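## Task

Lift the black key fob out of the little wooden box's drawer and set it straight on the table top, touching nothing but the table. Then push the drawer closed. The box must stay roughly in its current spot and orientation, and the other item must remain inside the drawer.

## Robot and tools

ROBOT. There are two arms, left_arm and right_arm. Each stands on a tilted plate, and both plates hang from one metal frame behind them. A plate and its half of the frame count as part of that arm for the clearance check. Calibrated bases: left_arm at (+0.048, +0.320, +0.317) m, quat_wxyz (+0.957, -0.123, +0.264, +0.004); right_arm at (+0.034, -0.209, +0.317) m, quat_wxyz (+0.957, +0.118, +0.266, +0.011). Joint ranges in rad, base to hand: waist -2.618 to 3.054, shoulder 0.000 to 3.142, elbow 0.000 to 3.142 (straight at 2.901), wrist pitch -1.571 to 1.571, wrist yaw -1.571 to 1.571, wrist roll -2.094 to 2.094.

FRAME. All positions and orientations use one scene frame: origin at table-top height, halfway between the arms' nominal bases; +z is up, +x points out across the table, and left_arm sits toward +y (arm names do not match image sides). Each gripper's fingers extend along its own +z and separate along its own y. end_effector_position is the spot between the finger pads, a little under 1 cm behind the tips. Reported poses can be off by a few cm, more at long reach; sag from weight and friction can leave a gripper low, short or tilted, so check pose and tilt after each motion.

THE ROW. Every motion command is built from rows of 16 numbers, always both arms even if one is idle: left_arm x, y, z, qw, qx, qy, qz, opening, then right_arm in the same order. x, y, z are an absolute goal position in metres and the quaternion an absolute goal orientation (w first), both in the scene frame, so each half is a pose. Opening runs from -1 (closed, 0 mm gap) to +1 (fully open, about 87 mm); 0.5 gives about 69 mm, 0 about 43 mm, -0.5 about 18 mm. Per step, the commanded orientation is clipped to within 40 degrees of the measured one. To keep an arm still, resend its last reported pose and desired opening, with the same quaternion every time rather than a drifted reading.

TOOLS.
execute_actions(actions, cameras): actions holds at most one item. An empty list just reports the state with pictures. {"rows": [...], "steps": n} plays up to 15 rows over up to 15 control steps of 1/30 s (default 15, minimum 5); the final row repeats to fill. It is refused if any target lies over 0.6 m from that arm's last reported position along any gripper axis. {"steps": n} without rows waits up to 300 steps counted from the previous result, reply time included. The result is taken 5 steps before the action ends; those steps run afterwards.
move(target, speed, blend, blocking, cameras): target is one row or a list of up to 15 rows, with no 0.6 m limit. Grippers travel straight lines, all finishing together, at least 0.5 s, capped at 10 s. speed is m/s, 0.002 to 2.9, default 0.25 (turn rate up to twice that in rad/s); one value or one per target. blend, in m, rounds corners of a list. blocking=false returns after about 0.5 s while motion continues. Paths ignore obstacles and the other arm. Opening changes at later targets are applied on arrival, with a pause. The result adds a "move:" line: done (within 10 mm and 2 degrees), off_target, moving, held or fault, plus limits such as limits=paced (pose clipped) or limits=held (steps withheld by a check).
wait(seconds 0 to 10, cameras): lets time run; returns early when a move ends.
stop(cameras): brakes the current move; fingers keep moving.
zoom_image(camera, region): region [x0, y0, x1, y1] in pixels from the top-left, at most 504 by 504, on the newest image of cam_high, cam_low, cam_left_wrist or cam_right_wrist (all 672x504).
finished_scene(scene): scene is 1 or 2; ends the scene irreversibly and reveals the next task.

RESULTS. Lines give each hand's position and quat, Hand target (where the controller now drives), Joint positions (last value per arm is the gripper, 0 closed to 1 open), Joint velocities ("within noise" means at rest), Joint torques (positive toward larger joint values; numbers 1 to 3 wrap at ±28 N m) and grip_measured, on the same scale as the commanded opening, accurate to about 1 mm. To grip, command roughly 0.04 under the grip_measured value seen at first contact; the pad force caps near 20 N. Camera calibration (K, distortion, T_world_to_cam) is supplied; wrist camera images may lag during motion.

HEAT. Holding loads, long reach or pushing at unreachable poses heats motors. MOTOR HOT appears at 75 °C; at 90 °C an OVER-TEMPERATURE FAULT folds that arm for the rest of the scene; at 100 °C it collapses.

AVOID. Dropping the item or releasing it while it moves, knocking anything off the table, slams and hard pushes (faster moves and targets deeper past contact press harder), grippers or fingers pressing on each other, closing one gripper on the other's fingers, paths passing near an arm's own base (they can flip the shoulder), and anything that stops an arm. A loose object may occasionally be nudged by an outside push.

Each tool is called after "Emit:" by a JSON object that holds its "op" and its "data", one argument or row to a line.

## Session

Emit:
{"op": "execute_actions", "data": {
  "actions": [],
  "cameras": ["all"]
}}

Scene clock: 0.00 s of 6000.00 s.
left_arm: end_effector_position=(+0.0997, +0.1270, +0.2928) grip_measured=+1.000 end_effector_quat_wxyz=(-0.035, +0.687, +0.534, -0.491) | right_arm: end_effector_position=(+0.4544, -0.2631, +0.1802) grip_measured=+1.000 end_effector_quat_wxyz=(+0.210, +0.029, +0.971, -0.113)
Joint positions: left_arm=[-0.98 1.553 0.577 -0.527 0.448 0.878 1] | right_arm=[0.037 1.58 0.906 0.109 0.457 -0.116 1]
Joint velocities: within noise
Joint torques (N m): no reading
Motor temperatures (°C): left_arm=[26 35 37 31 25 28 24] | right_arm=[25 31 31 31 29 29 29]
Heat: left arm: 37 °C; right arm: 31 °C.
Hand target: left_arm +0.1017, +0.1257, +0.2933; -0.031, +0.687, +0.534, -0.491 | right_arm +0.4616, -0.2645, +0.1866; +0.222, +0.034, +0.968, -0.113

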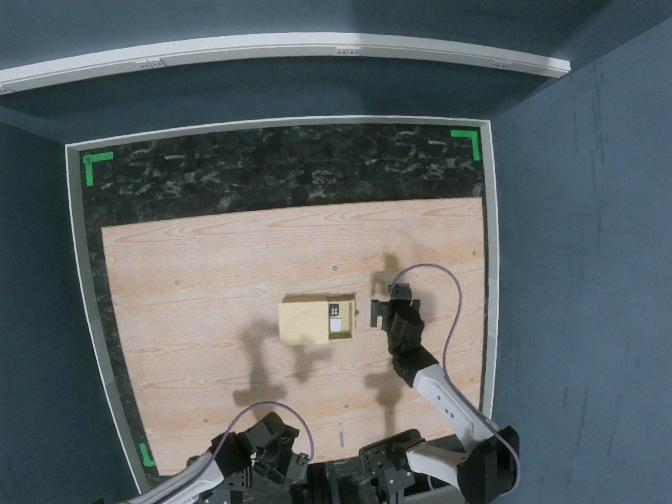

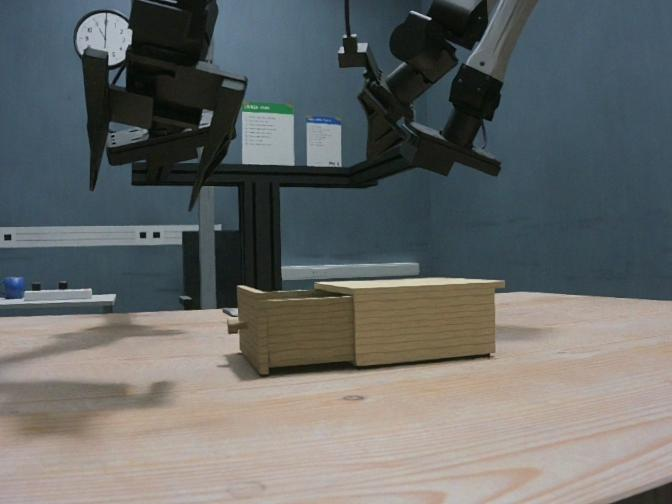

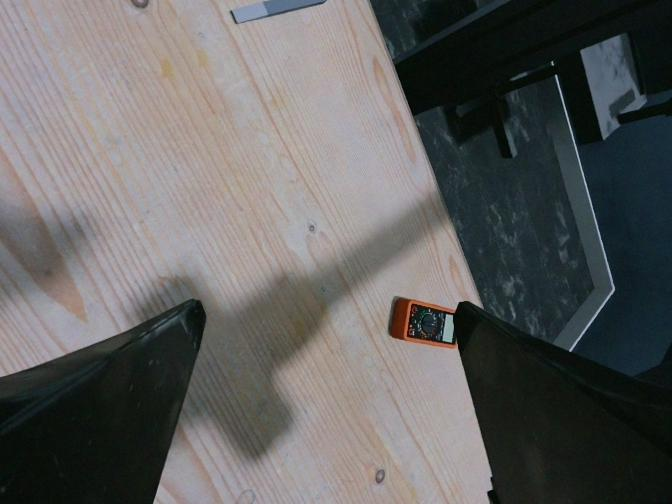

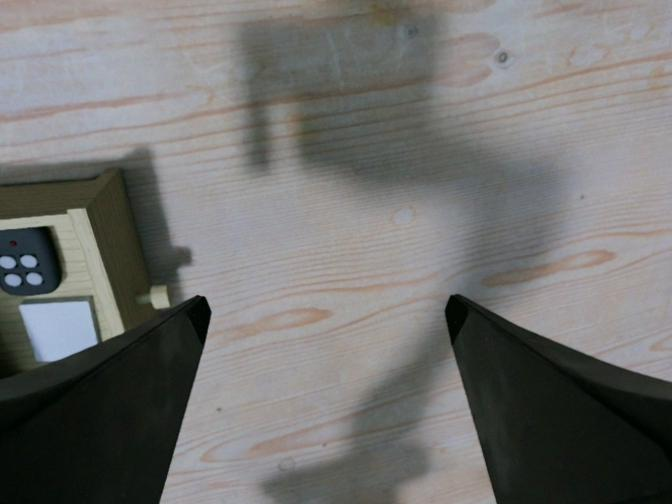

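Emit:
{"op": "zoom_image", "data": {
  "camera": "cam_high",
  "region": [265, 280, 375, 360]
}}

Emit:
{"op": "zoom_image", "data": {
  "camera": "cam_right_wrist",
  "region": [0, 140, 220, 400]
}}

Emit:
{"op": "zoom_image", "data": {
  "camera": "cam_low",
  "region": [210, 250, 530, 400]
}}

Scaled by 4.582 from the camera's 672x504 image, which has a finer 960x720 frame.

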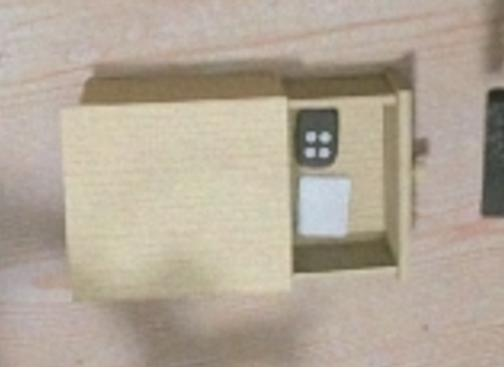

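Scaled by 1.938 from the camera's 672x504 image, which has a finer 960x720 frame.

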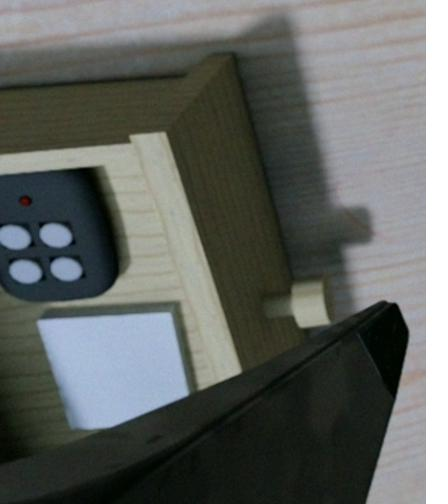

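Scaled by 1.575 from the camera's 672x504 image, which has a finer 960x720 frame.

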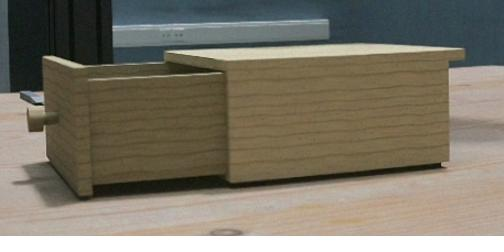

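Emit:
{"op": "move", "data": {
  "target": [
    [0.0997, 0.1270, 0.2928, -0.035, 0.687, 0.534, -0.491, 1.0, 0.40, -0.118, 0.105, 0.0, 0.0, 1.0, 0.0, -1.0]
  ],
  "speed": 0.35,
  "cameras": ["cam_right_wrist", "cam_high", "cam_low"]
}}

Scene clock: 10.23 s of 6000.00 s.
left_arm: end_effector_position=(+0.0997, +0.1270, +0.2928) grip_measured=+1.000 end_effector_quat_wxyz=(-0.035, +0.687, +0.534, -0.491) | right_arm: end_effector_position=(+0.3999, -0.1246, +0.1069) grip_measured=-0.973 end_effector_quat_wxyz=(+0.004, -0.002, +1.000, -0.006)
Joint positions: left_arm=[-0.98 1.553 0.577 -0.527 0.448 0.878 1] | right_arm=[0.246 2.009 1.242 -0.315 0.369 0.175 0.013]
Joint velocities: within noise
Joint torques (N m): left_arm=[-3.25 -4.11 3.79 0.43 0.54 0.19] | right_arm=[5.11 -7.27 5.76 0.21 -0.04 -0.02]
Motor temperatures (°C): left_arm=[26 36 38 31 25 28 24] | right_arm=[25 33 32 32 29 29 29]
Heat: left arm: 38 °C; right arm: 33 °C.
Hand target: left_arm +0.0997, +0.1270, +0.2927; -0.035, +0.687, +0.534, -0.491 | right_arm +0.4000, -0.1181, +0.1052; +0.000, +0.000, +1.000, +0.000
Off the commanded pose: left_arm 0.000 m, 0 deg | right_arm 0.007 m, 1 deg.
Kept back: nothing.
move: done
camera_calibration:
cam_right_wrist: T_world_to_cam=[[0.0242048, -0.999652, 0.01047, -0.137119], [-0.644681, -0.00760359, 0.764414, 0.1948], [-0.764069, -0.0252523, -0.644641, 0.507768], [0, 0, 0, 1]] pos_world=[0.516872, -0.122768, 0.179855]
Images, in order (width x height): cam_high 672x504, cam_low 672x504, cam_right_wrist 672x504.

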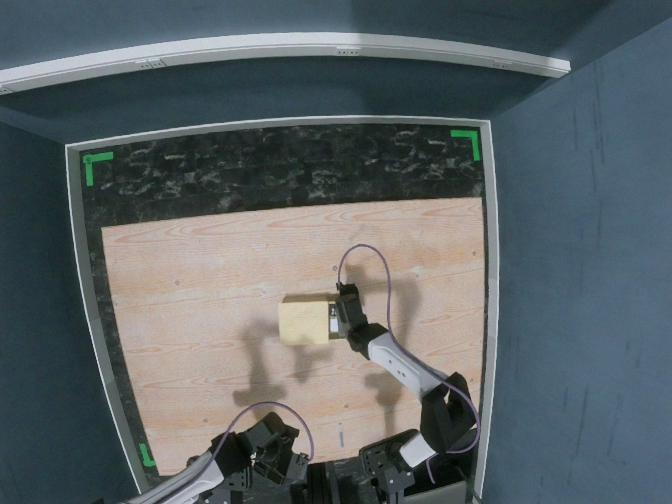

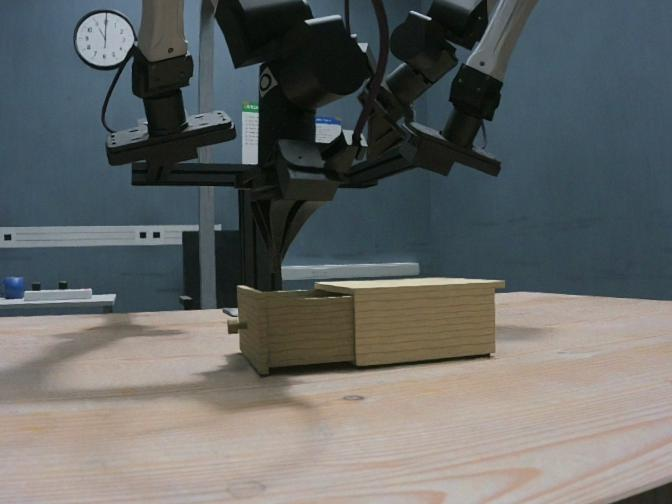

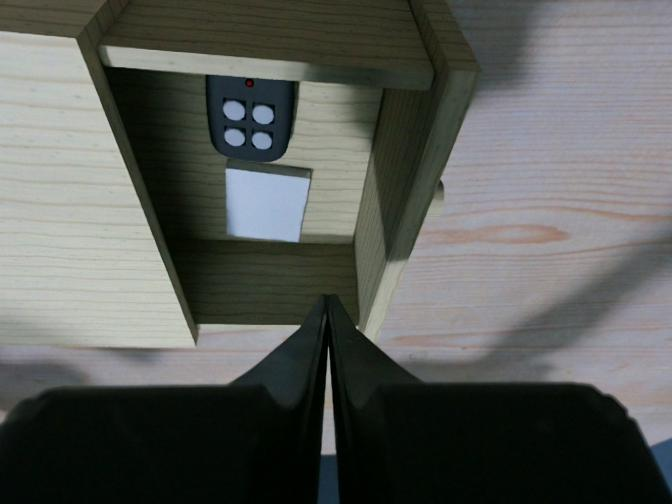

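Emit:
{"op": "zoom_image", "data": {
  "camera": "cam_low",
  "region": [220, 180, 380, 390]
}}

Emit:
{"op": "zoom_image", "data": {
  "camera": "cam_high",
  "region": [270, 270, 380, 360]
}}

Emit:
{"op": "zoom_image", "data": {
  "camera": "cam_right_wrist",
  "region": [40, 0, 500, 360]
}}

Scaled by 2.400 from the camera's 672x504 image, which has a finer 960x720 frame.

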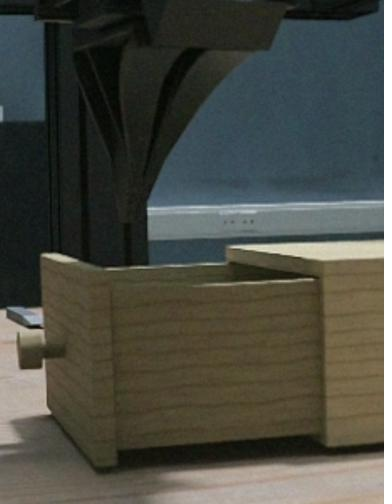

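Scaled by 4.582 from the camera's 672x504 image, which has a finer 960x720 frame.

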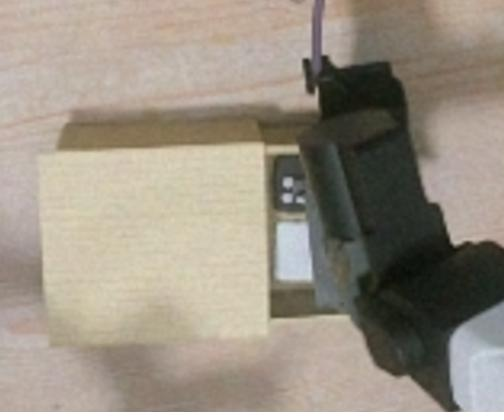

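Scaled by 1.096 from the camera's 672x504 image, which has a finer 960x720 frame.

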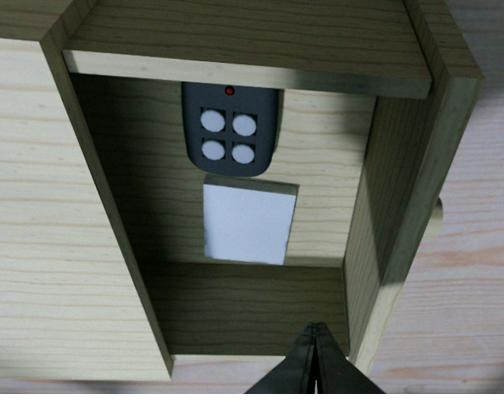

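Emit:
{"op": "move", "data": {
  "target": [
    [0.0997, 0.1270, 0.2928, -0.035, 0.687, 0.534, -0.491, 1.0, 0.410, -0.119, 0.064, 0.0, 0.0, 1.0, 0.0, -1.0],
    [0.0997, 0.1270, 0.2928, -0.035, 0.687, 0.534, -0.491, 1.0, 0.410, -0.180, 0.064, 0.0, 0.0, 1.0, 0.0, -1.0]
  ],
  "speed": [0.15, 0.12],
  "cameras": ["cam_right_wrist", "cam_high", "cam_low"]
}}

Scene clock: 14.57 s of 6000.00 s.
left_arm: end_effector_position=(+0.0997, +0.1270, +0.2928) grip_measured=+1.000 end_effector_quat_wxyz=(-0.035, +0.687, +0.534, -0.491) | right_arm: end_effector_position=(+0.3953, -0.1587, +0.0550) grip_measured=-0.973 end_effector_quat_wxyz=(-0.023, -0.003, +0.999, +0.023)
Joint positions: left_arm=[-0.98 1.553 0.577 -0.527 0.448 0.878 1] | right_arm=[0.096 2.136 1.291 -0.246 0.235 0.048 0.013]
Joint velocities: within noise
Joint torques (N m): left_arm=[-3.26 -4.07 3.81 0.43 0.53 0.18] | right_arm=[1.43 -12.41 2.33 0.23 0.37 -0.44]
Motor temperatures (°C): left_arm=[26 36 38 31 25 28 24] | right_arm=[26 33 32 31 28 29 29]
Heat: left arm: 38 °C; right arm: 33 °C.
Hand target: left_arm +0.0997, +0.1270, +0.2927; -0.035, +0.687, +0.534, -0.491 | right_arm +0.4094, -0.1796, +0.0639; -0.001, +0.000, +1.000, +0.000
Off the commanded pose: left_arm 0.000 m, 0 deg | right_arm 0.027 m, 4 deg.
Kept back: nothing.
move: off_target (right_arm)
camera_calibration:
cam_right_wrist: T_world_to_cam=[[0.0247609, -0.998499, -0.0488633, -0.167297], [-0.601914, -0.0539161, 0.796738, 0.205202], [-0.798177, 0.0096836, -0.602346, 0.486656], [0, 0, 0, 1]] pos_world=[0.516094, -0.160694, 0.121468]
Images, in order (width x height): cam_high 672x504, cam_low 672x504, cam_right_wrist 672x504.

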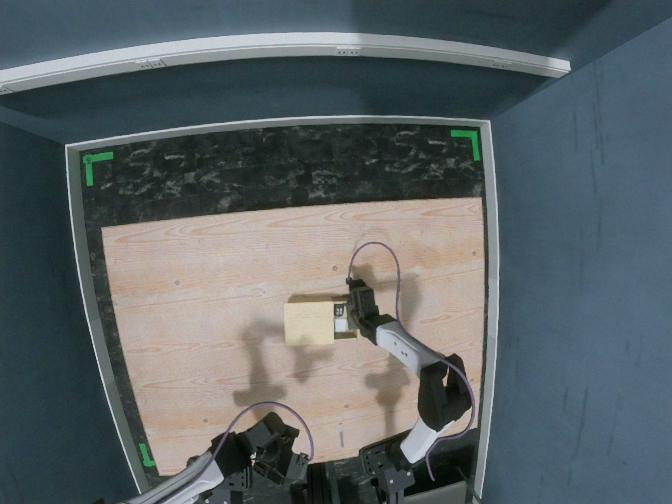

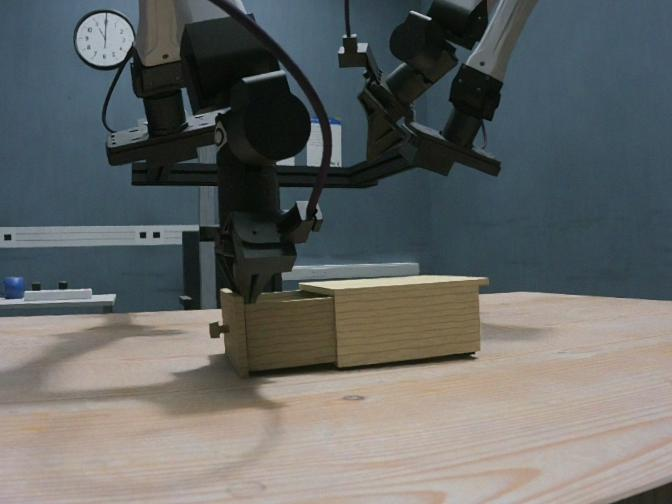

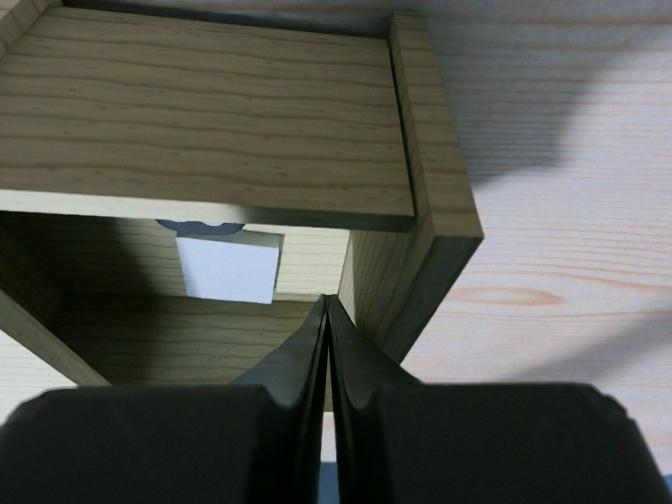

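Emit:
{"op": "zoom_image", "data": {
  "camera": "cam_high",
  "region": [270, 270, 380, 360]
}}

Emit:
{"op": "zoom_image", "data": {
  "camera": "cam_low",
  "region": [200, 180, 380, 390]
}}

Scaled by 4.582 from the camera's 672x504 image, which has a finer 960x720 frame.

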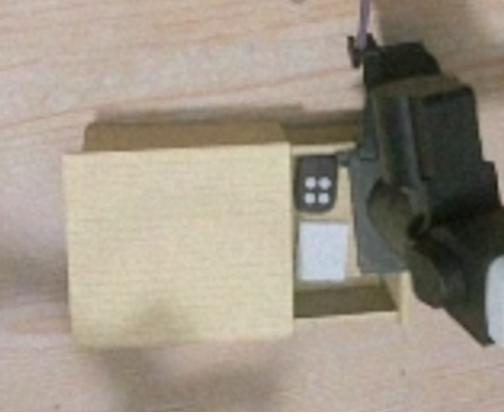

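Scaled by 2.400 from the camera's 672x504 image, which has a finer 960x720 frame.

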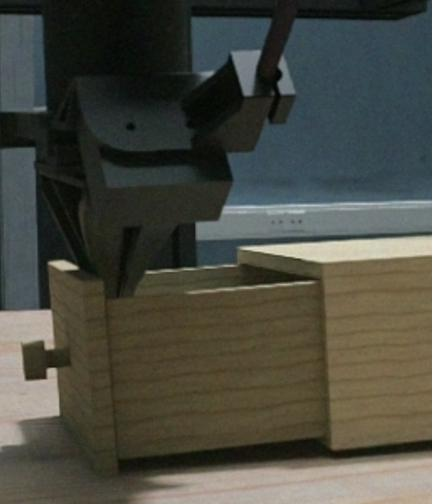

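Emit:
{"op": "zoom_image", "data": {
  "camera": "cam_low",
  "region": [215, 230, 315, 310]
}}

Emit:
{"op": "zoom_image", "data": {
  "camera": "cam_right_wrist",
  "region": [180, 180, 480, 400]
}}

Scaled by 5.040 from the camera's 672x504 image, which has a finer 960x720 frame.

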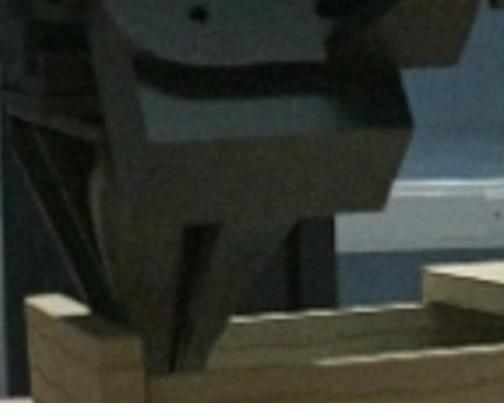

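Scaled by 1.680 from the camera's 672x504 image, which has a finer 960x720 frame.

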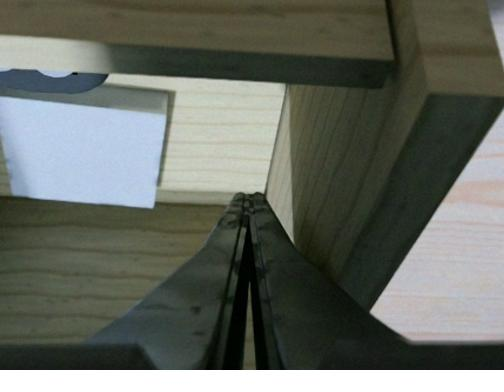

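Emit:
{"op": "move", "data": {
  "target": [
    [0.0997, 0.1270, 0.2928, -0.035, 0.687, 0.534, -0.491, 1.0, 0.405, -0.148, 0.13, 0.0, 0.0, 1.0, 0.0, -1.0],
    [0.0997, 0.1270, 0.2928, -0.035, 0.687, 0.534, -0.491, 1.0, 0.425, -0.150, 0.125, -0.1710, 0.7033, -0.6861, -0.0739, 0.31]
  ],
  "speed": [0.3, 0.55],
  "blend": [0.03, 0],
  "cameras": ["cam_right_wrist", "cam_high", "cam_low"]
}}

Scene clock: 33.30 s of 6000.00 s.
left_arm: end_effector_position=(+0.0997, +0.1270, +0.2928) grip_measured=+1.000 end_effector_quat_wxyz=(-0.035, +0.687, +0.534, -0.491) | right_arm: end_effector_position=(+0.4108, -0.1458, +0.1133) grip_measured=+0.310 end_effector_quat_wxyz=(-0.148, +0.707, -0.686, -0.087)
Joint positions: left_arm=[-0.98 1.553 0.577 -0.527 0.448 0.878 1] | right_arm=[0.162 1.831 0.934 -0.054 -0.01 -1.517 0.655]
Joint velocities: within noise
Joint torques (N m): left_arm=[-3.19 -4.07 3.77 0.43 0.53 0.19] | right_arm=[2.43 -10.84 2.66 0.45 -0.45 -0.27]
Motor temperatures (°C): left_arm=[27 37 39 30 25 28 24] | right_arm=[26 37 31 31 28 29 29]
Heat: left arm: 39 °C; right arm: 37 °C.
Hand target: left_arm +0.0997, +0.1270, +0.2927; -0.035, +0.687, +0.534, -0.491 | right_arm +0.4248, -0.1499, +0.1249; -0.171, +0.704, -0.686, -0.074
Off the commanded pose: left_arm 0.000 m, 0 deg | right_arm 0.019 m, 3 deg.
Kept back: nothing.
move: off_target (right_arm); target 2's new opening was sent with right_arm's hand 0.019 m and 3 deg from that target
camera_calibration:
cam_right_wrist: T_world_to_cam=[[0.99486, 0.0363406, 0.0945132, -0.415892], [-0.0179576, -0.855267, 0.517876, -0.156234], [0.099654, -0.516912, -0.850218, 0.116413], [0, 0, 0, 1]] pos_world=[0.399348, -0.0583326, 0.219193]
Images, in order (width x height): cam_high 672x504, cam_low 672x504, cam_right_wrist 672x504.

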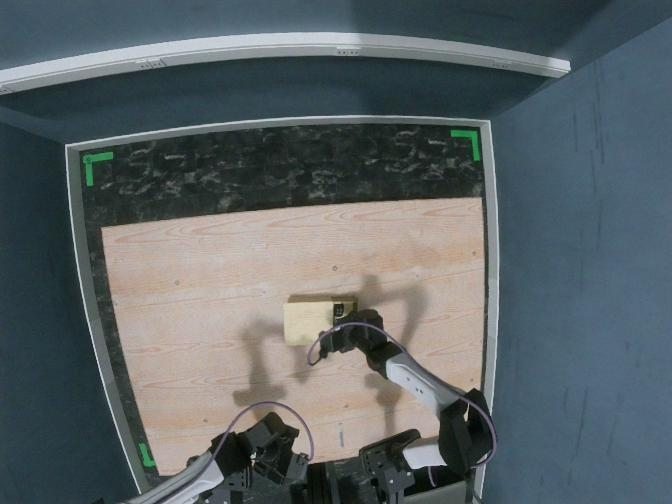

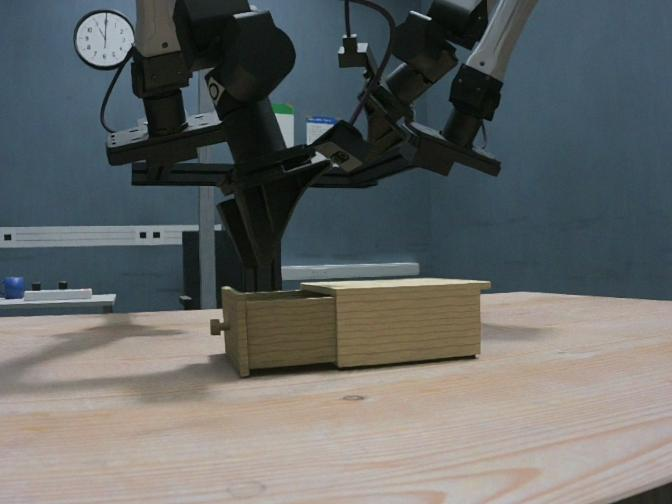

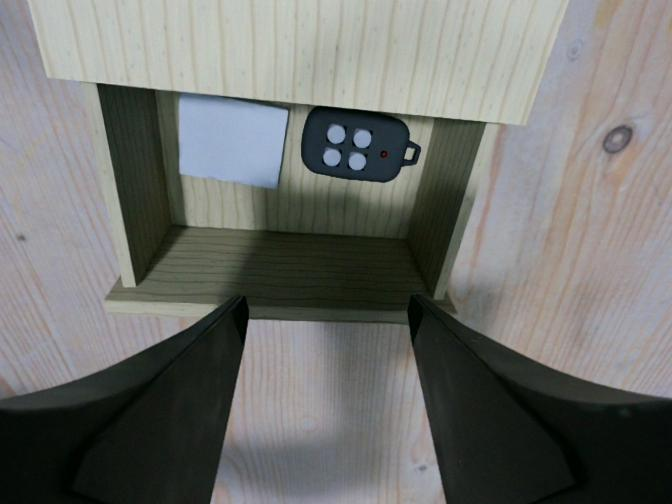

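Emit:
{"op": "zoom_image", "data": {
  "camera": "cam_low",
  "region": [200, 140, 360, 300]
}}

Emit:
{"op": "zoom_image", "data": {
  "camera": "cam_right_wrist",
  "region": [90, 70, 520, 340]
}}

Emit:
{"op": "zoom_image", "data": {
  "camera": "cam_high",
  "region": [270, 270, 390, 370]
}}

Scaled by 3.150 from the camera's 672x504 image, which has a finer 960x720 frame.

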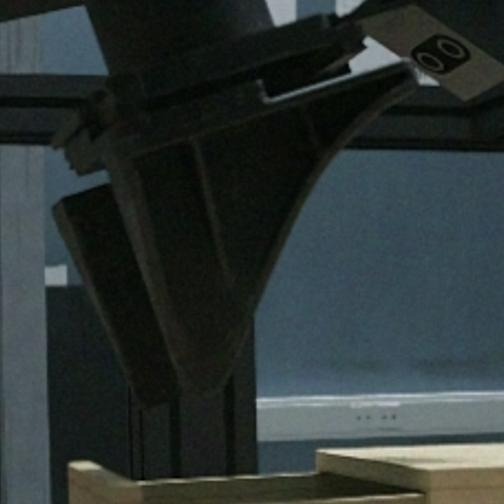

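Scaled by 1.172 from the camera's 672x504 image, which has a finer 960x720 frame.

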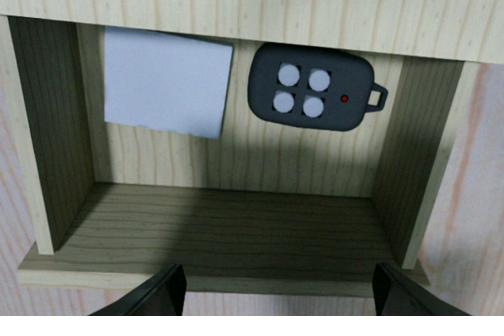

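Scaled by 4.200 from the camera's 672x504 image, which has a finer 960x720 frame.

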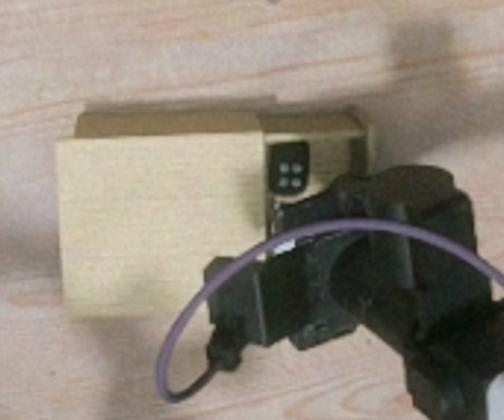

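Emit:
{"op": "zoom_image", "data": {
  "camera": "cam_right_wrist",
  "region": [0, 270, 340, 504]
}}

Emit:
{"op": "zoom_image", "data": {
  "camera": "cam_right_wrist",
  "region": [270, 80, 510, 260]
}}

Scaled by 1.482 from the camera's 672x504 image, which has a finer 960x720 frame.

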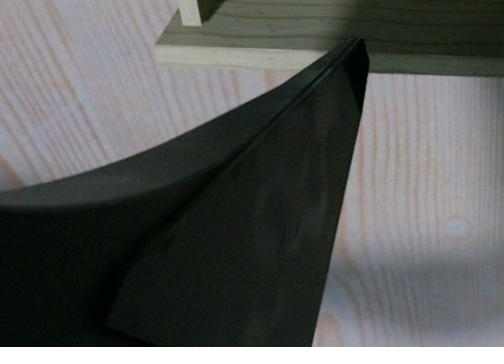

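Scaled by 2.100 from the camera's 672x504 image, which has a finer 960x720 frame.

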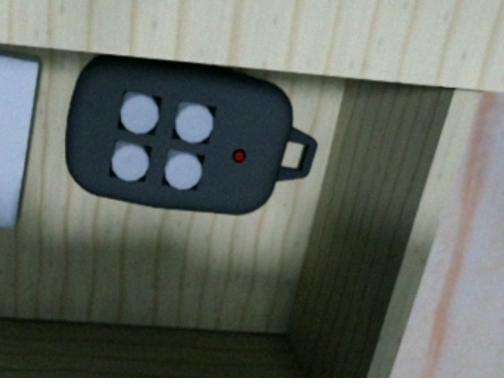

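Emit:
{"op": "move", "data": {
  "target": [
    [0.0997, 0.1270, 0.2928, -0.035, 0.687, 0.534, -0.491, 1.0, 0.412, -0.128, 0.116, 0.1587, 0.0480, 0.9829, 0.0806, -0.10]
  ],
  "speed": 0.55,
  "cameras": ["cam_right_wrist", "cam_high", "cam_low"]
}}

Scene clock: 44.80 s of 6000.00 s.
left_arm: end_effector_position=(+0.0997, +0.1270, +0.2928) grip_measured=+1.000 end_effector_quat_wxyz=(-0.035, +0.687, +0.534, -0.491) | right_arm: end_effector_position=(+0.4075, -0.1315, +0.1128) grip_measured=-0.100 end_effector_quat_wxyz=(+0.147, +0.043, +0.985, +0.081)
Joint positions: left_arm=[-0.98 1.553 0.577 -0.527 0.448 0.878 1] | right_arm=[0.167 1.831 0.872 0.215 0.188 0.113 0.45]
Joint velocities: within noise
Joint torques (N m): left_arm=[-3.22 -4.1 3.78 0.42 0.53 0.18] | right_arm=[4.67 -7.98 2.7 0.91 0.05 -0.07]
Motor temperatures (°C): left_arm=[27 37 39 30 25 28 24] | right_arm=[26 39 31 31 28 29 29]
Heat: left arm: 39 °C; right arm: 39 °C.
Hand target: left_arm +0.0997, +0.1270, +0.2927; -0.035, +0.687, +0.534, -0.491 | right_arm +0.4120, -0.1280, +0.1161; +0.159, +0.048, +0.983, +0.081
Off the commanded pose: left_arm 0.000 m, 0 deg | right_arm 0.007 m, 1 deg.
Kept back: nothing.
move: done
camera_calibration:
cam_right_wrist: T_world_to_cam=[[-0.0410137, -0.984943, -0.167942, -0.0955693], [-0.837063, -0.0579066, 0.544033, 0.291808], [-0.545566, 0.162891, -0.822085, 0.472986], [0, 0, 0, 1]] pos_world=[0.498387, -0.154278, 0.214032]
Images, in order (width x height): cam_high 672x504, cam_low 672x504, cam_right_wrist 672x504.

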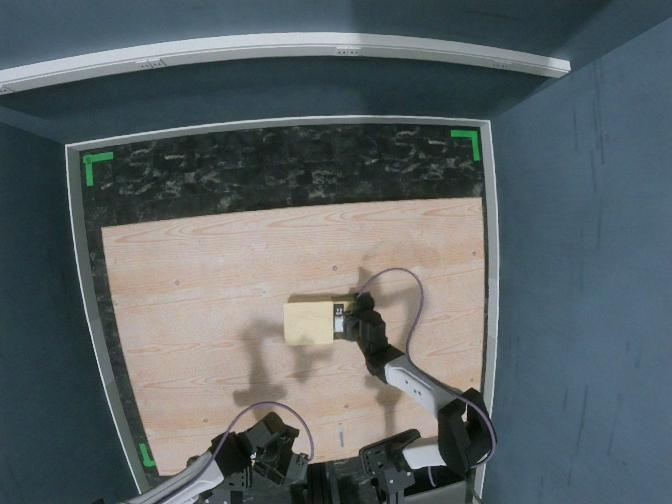

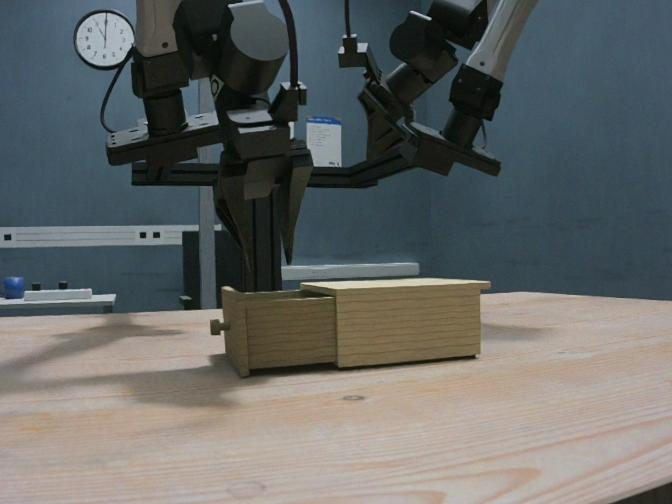

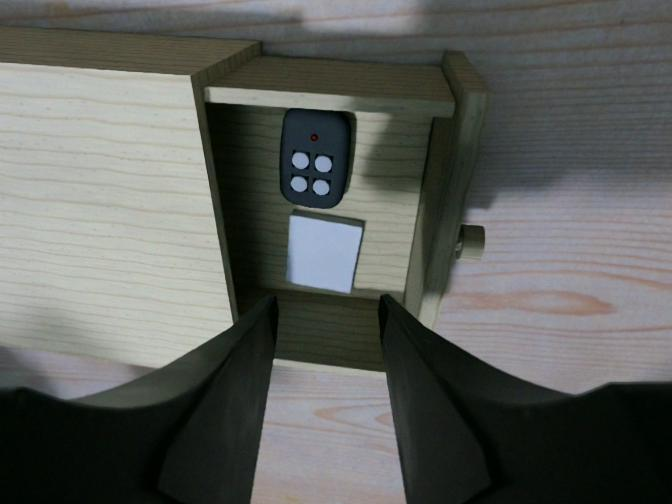

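Emit:
{"op": "zoom_image", "data": {
  "camera": "cam_right_wrist",
  "region": [180, 30, 500, 380]
}}

Emit:
{"op": "zoom_image", "data": {
  "camera": "cam_low",
  "region": [200, 150, 360, 310]
}}

Scaled by 1.440 from the camera's 672x504 image, which has a finer 960x720 frame.

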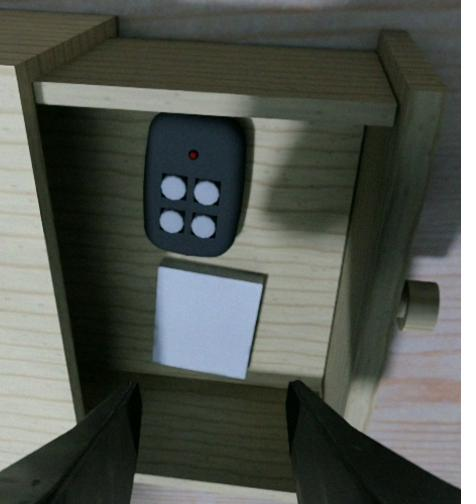

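Scaled by 3.150 from the camera's 672x504 image, which has a finer 960x720 frame.

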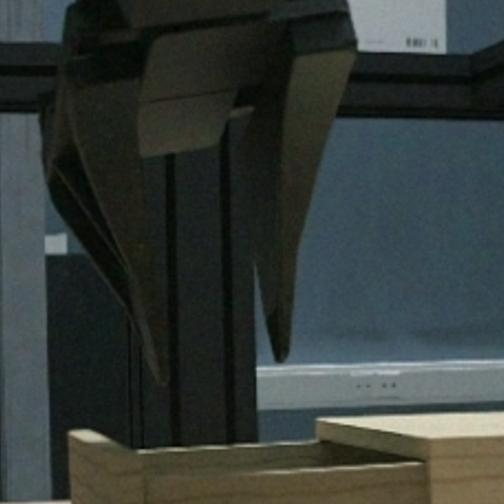

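Emit:
{"op": "move", "data": {
  "target": [
    [0.0997, 0.1270, 0.2928, -0.035, 0.687, 0.534, -0.491, 1.0, 0.4165, -0.1165, 0.080, 0.1591, 0.0513, 0.9806, 0.1020, -0.10]
  ],
  "speed": 0.2,
  "cameras": ["cam_right_wrist"]
}}

Emit:
{"op": "zoom_image", "data": {
  "camera": "cam_right_wrist",
  "region": [120, 30, 520, 400]
}}

Scene clock: 51.87 s of 6000.00 s.
left_arm: end_effector_position=(+0.0997, +0.1270, +0.2928) grip_measured=+1.000 end_effector_quat_wxyz=(-0.035, +0.687, +0.534, -0.491) | right_arm: end_effector_position=(+0.4094, -0.1148, +0.0843) grip_measured=-0.100 end_effector_quat_wxyz=(+0.151, +0.043, +0.983, +0.100)
Joint positions: left_arm=[-0.98 1.553 0.577 -0.527 0.448 0.878 1] | right_arm=[0.167 1.959 0.908 0.319 0.15 0.116 0.45]
Joint velocities: within noise
Joint torques (N m): left_arm=[-3.23 -4.1 3.79 0.43 0.53 0.17] | right_arm=[2.52 -6.35 4.16 0.98 -0.16 -0.12]
Motor temperatures (°C): left_arm=[27 37 39 30 25 27 23] | right_arm=[26 39 31 31 28 29 29]
Heat: left arm: 39 °C; right arm: 39 °C.
Hand target: left_arm +0.0997, +0.1270, +0.2927; -0.035, +0.687, +0.534, -0.491 | right_arm +0.4163, -0.1166, +0.0803; +0.159, +0.051, +0.981, +0.102
Off the commanded pose: left_arm 0.000 m, 0 deg | right_arm 0.008 m, 1 deg.
Kept back: nothing.
move: done
camera_calibration:
cam_right_wrist: T_world_to_cam=[[-0.0337476, -0.978062, -0.20556, -0.082837], [-0.842228, -0.0828994, 0.53271, 0.310124], [-0.538064, 0.191106, -0.820954, 0.447903], [0, 0, 0, 1]] pos_world=[0.4994, -0.140908, 0.185474]
Images, in order (width x height): cam_right_wrist 672x504.

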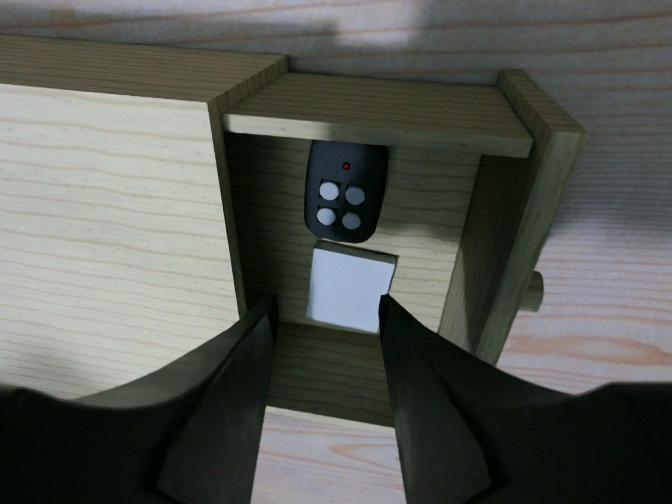

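Scaled by 1.260 from the camera's 672x504 image, which has a finer 960x720 frame.

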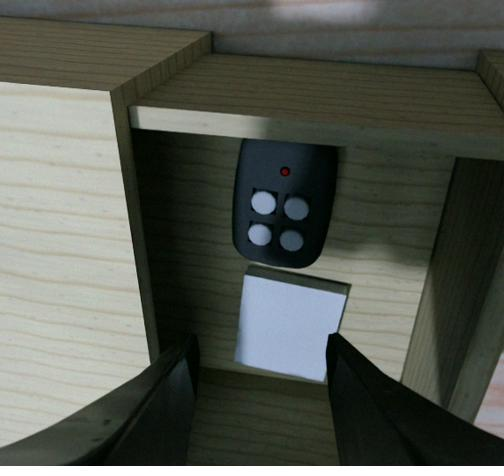

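Emit:
{"op": "move", "data": {
  "target": [
    [0.0997, 0.1270, 0.2928, -0.035, 0.687, 0.534, -0.491, 1.0, 0.4205, -0.1235, 0.073, 0.1591, 0.0513, 0.9806, 0.1020, -0.10]
  ],
  "speed": 0.15,
  "cameras": ["cam_right_wrist"]
}}

Emit:
{"op": "zoom_image", "data": {
  "camera": "cam_right_wrist",
  "region": [120, 30, 520, 400]
}}

Scene clock: 53.57 s of 6000.00 s.
left_arm: end_effector_position=(+0.0997, +0.1270, +0.2928) grip_measured=+1.000 end_effector_quat_wxyz=(-0.035, +0.687, +0.534, -0.491) | right_arm: end_effector_position=(+0.4137, -0.1221, +0.0775) grip_measured=-0.100 end_effector_quat_wxyz=(+0.150, +0.051, +0.982, +0.100)
Joint positions: left_arm=[-0.98 1.553 0.577 -0.527 0.448 0.878 1] | right_arm=[0.14 1.979 0.927 0.323 0.132 0.114 0.45]
Joint velocities: within noise
Joint torques (N m): left_arm=[-3.21 -4.07 3.74 0.43 0.53 0.18] | right_arm=[2.55 -6.28 4.25 1.02 -0.13 -0.28]
Motor temperatures (°C): left_arm=[27 37 39 30 25 27 23] | right_arm=[26 39 31 31 28 29 29]
Heat: left arm: 39 °C; right arm: 39 °C.
Hand target: left_arm +0.0997, +0.1270, +0.2927; -0.035, +0.687, +0.534, -0.491 | right_arm +0.4204, -0.1236, +0.0733; +0.159, +0.051, +0.981, +0.102
Off the commanded pose: left_arm 0.000 m, 0 deg | right_arm 0.008 m, 1 deg.
Kept back: nothing.
move: done
camera_calibration:
cam_right_wrist: T_world_to_cam=[[-0.0500561, -0.976839, -0.20804, -0.084161], [-0.842103, -0.0707162, 0.534661, 0.317958], [-0.536989, 0.201954, -0.819059, 0.446728], [0, 0, 0, 1]] pos_world=[0.503429, -0.149945, 0.178388]
Images, in order (width x height): cam_right_wrist 672x504.

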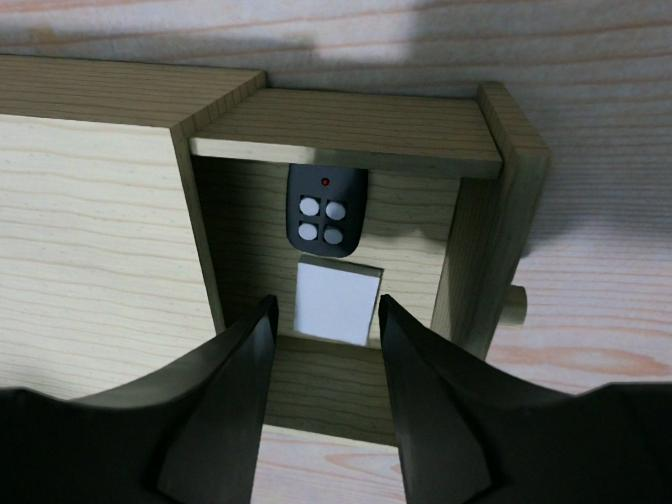

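Scaled by 1.260 from the camera's 672x504 image, which has a finer 960x720 frame.

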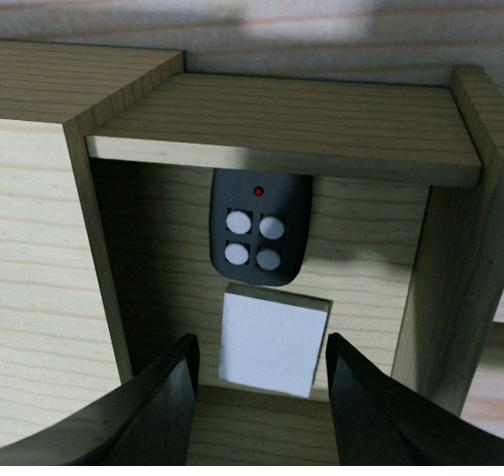

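Emit:
{"op": "move", "data": {
  "target": [
    [0.0997, 0.1270, 0.2928, -0.035, 0.687, 0.534, -0.491, 1.0, 0.4364, -0.1147, 0.0344, 0.1591, 0.0513, 0.9806, 0.1020, -0.10]
  ],
  "speed": 0.12,
  "cameras": ["cam_right_wrist", "cam_low", "cam_high"]
}}

Emit:
{"op": "zoom_image", "data": {
  "camera": "cam_right_wrist",
  "region": [120, 100, 520, 420]
}}

Scene clock: 54.93 s of 6000.00 s.
left_arm: end_effector_position=(+0.0997, +0.1270, +0.2928) grip_measured=+1.000 end_effector_quat_wxyz=(-0.035, +0.687, +0.534, -0.491) | right_arm: end_effector_position=(+0.4305, -0.1122, +0.0394) grip_measured=-0.100 end_effector_quat_wxyz=(+0.150, +0.051, +0.982, +0.101)
Joint positions: left_arm=[-0.98 1.553 0.577 -0.527 0.448 0.878 1] | right_arm=[0.13 2.147 1.07 0.349 0.123 0.107 0.45]
Joint velocities: within noise
Joint torques (N m): left_arm=[-3.22 -4.04 3.74 0.43 0.53 0.17] | right_arm=[2.91 -6.91 3.92 0.91 -0.22 -0.25]
Motor temperatures (°C): left_arm=[27 37 39 30 25 27 23] | right_arm=[26 39 31 31 28 29 29]
Heat: left arm: 39 °C; right arm: 39 °C.
Hand target: left_arm +0.0997, +0.1270, +0.2927; -0.035, +0.687, +0.534, -0.491 | right_arm +0.4363, -0.1148, +0.0347; +0.159, +0.051, +0.981, +0.102
Off the commanded pose: left_arm 0.000 m, 0 deg | right_arm 0.008 m, 1 deg.
Kept back: nothing.
move: done
camera_calibration:
cam_right_wrist: T_world_to_cam=[[-0.048637, -0.976568, -0.209641, -0.0821496], [-0.842246, -0.0727229, 0.534166, 0.353029], [-0.536895, 0.20255, -0.818973, 0.422588], [0, 0, 0, 1]] pos_world=[0.520227, -0.140146, 0.14029]
Images, in order (width x height): cam_high 672x504, cam_low 672x504, cam_right_wrist 672x504.

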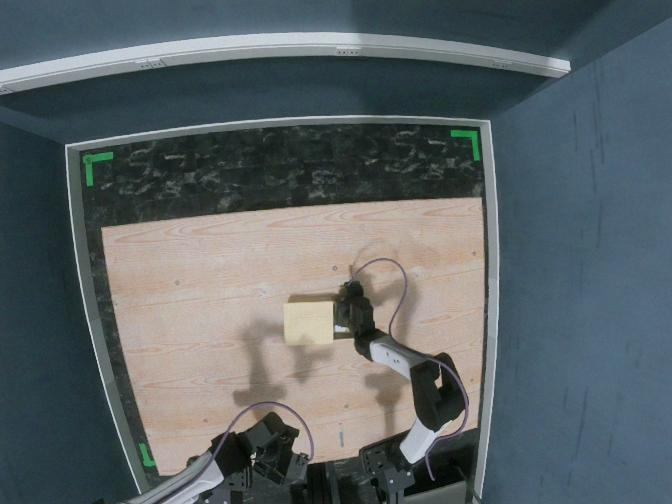

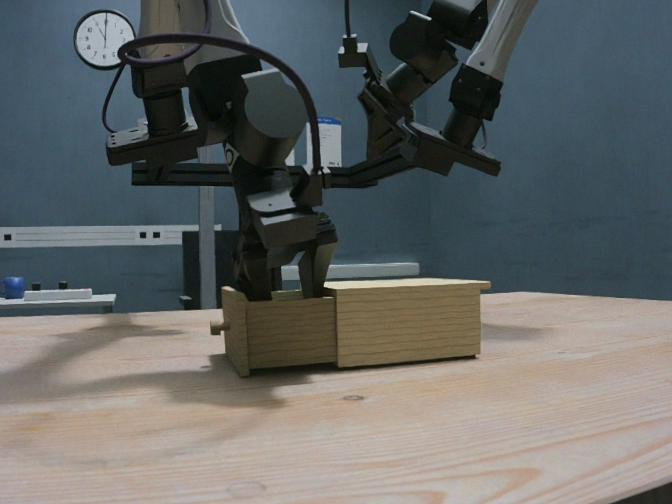

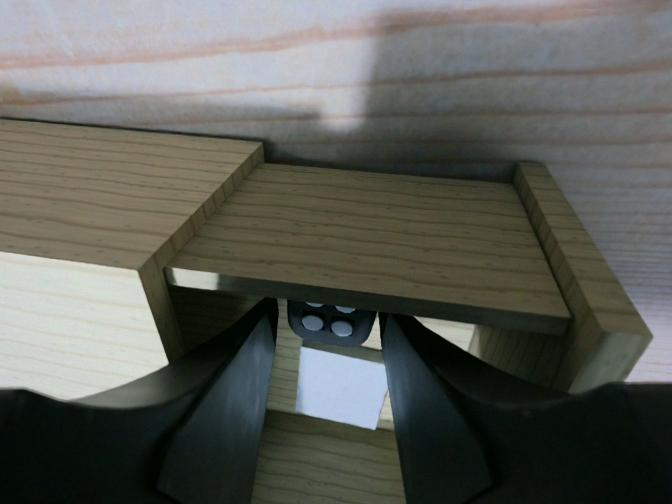

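Scaled by 1.260 from the camera's 672x504 image, which has a finer 960x720 frame.

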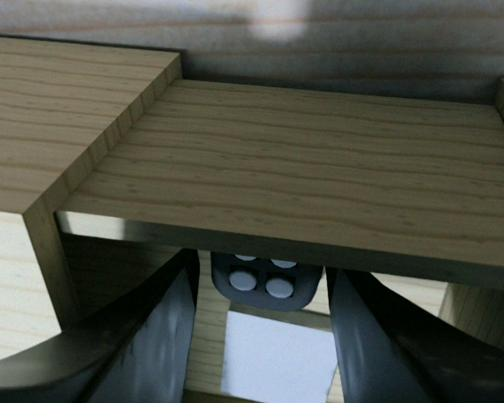

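Emit:
{"op": "move", "data": {
  "target": [
    [0.0997, 0.1270, 0.2928, -0.035, 0.687, 0.534, -0.491, 1.0, 0.4364, -0.1147, 0.0332, 0.1591, 0.0513, 0.9806, 0.1020, -0.33],
    [0.0997, 0.1270, 0.2928, -0.035, 0.687, 0.534, -0.491, 1.0, 0.412, -0.1292, 0.110, 0.1591, 0.0513, 0.9806, 0.1020, -0.33]
  ],
  "speed": [0.1, 0.18],
  "cameras": ["cam_right_wrist", "cam_high"]
}}

Scene clock: 57.33 s of 6000.00 s.
left_arm: end_effector_position=(+0.0997, +0.1270, +0.2928) grip_measured=+1.000 end_effector_quat_wxyz=(-0.035, +0.687, +0.534, -0.491) | right_arm: end_effector_position=(+0.4050, -0.1304, +0.0995) grip_measured=-0.330 end_effector_quat_wxyz=(+0.147, +0.048, +0.983, +0.102)
Joint positions: left_arm=[-0.98 1.553 0.577 -0.527 0.448 0.878 1] | right_arm=[0.136 1.875 0.865 0.274 0.124 0.107 0.335]
Joint velocities: within noise
Joint torques (N m): left_arm=[-3.21 -4.07 3.77 0.44 0.53 0.17] | right_arm=[4.55 -10.14 2.41 0.71 0.01 -0.08]
Motor temperatures (°C): left_arm=[27 37 39 30 25 27 23] | right_arm=[26 39 31 31 28 29 29]
Heat: left arm: 39 °C; right arm: 39 °C.
Hand target: left_arm +0.0997, +0.1270, +0.2927; -0.035, +0.687, +0.534, -0.491 | right_arm +0.4119, -0.1292, +0.1096; +0.159, +0.051, +0.981, +0.102
Off the commanded pose: left_arm 0.000 m, 0 deg | right_arm 0.013 m, 1 deg.
Kept back: nothing.
move: off_target (right_arm)
camera_calibration:
cam_right_wrist: T_world_to_cam=[[-0.0443074, -0.976492, -0.210952, -0.0901601], [-0.838084, -0.0785969, 0.53985, 0.29512], [-0.543739, 0.200715, -0.8149, 0.463932], [0, 0, 0, 1]] pos_world=[0.495598, -0.157963, 0.199718]
Images, in order (width x height): cam_high 672x504, cam_right_wrist 672x504.

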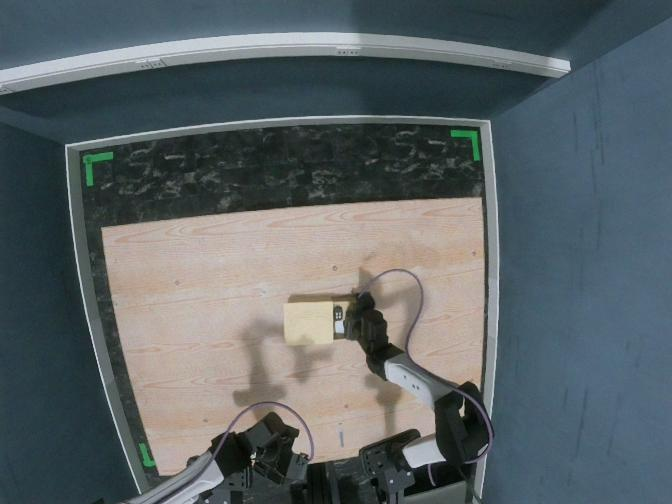

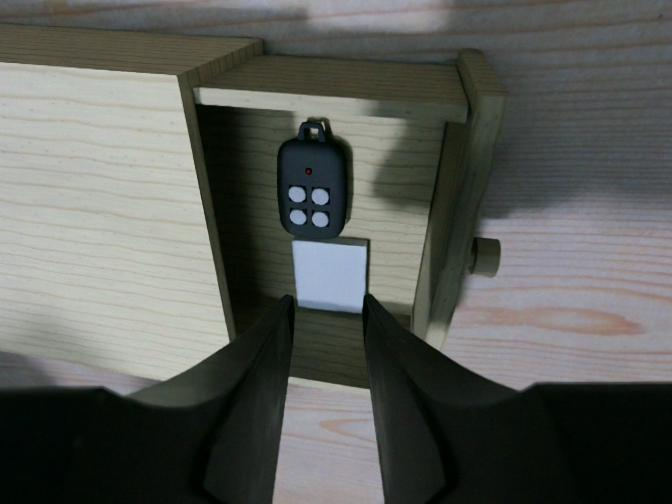

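Emit:
{"op": "zoom_image", "data": {
  "camera": "cam_right_wrist",
  "region": [170, 40, 510, 350]
}}

Emit:
{"op": "zoom_image", "data": {
  "camera": "cam_high",
  "region": [270, 270, 380, 360]
}}

Scaled by 1.482 from the camera's 672x504 image, which has a finer 960x720 frame.

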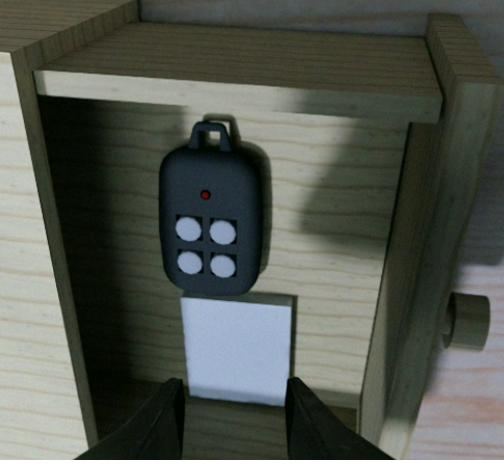

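Scaled by 4.582 from the camera's 672x504 image, which has a finer 960x720 frame.

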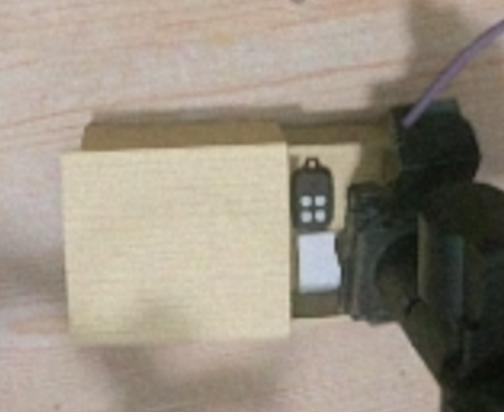

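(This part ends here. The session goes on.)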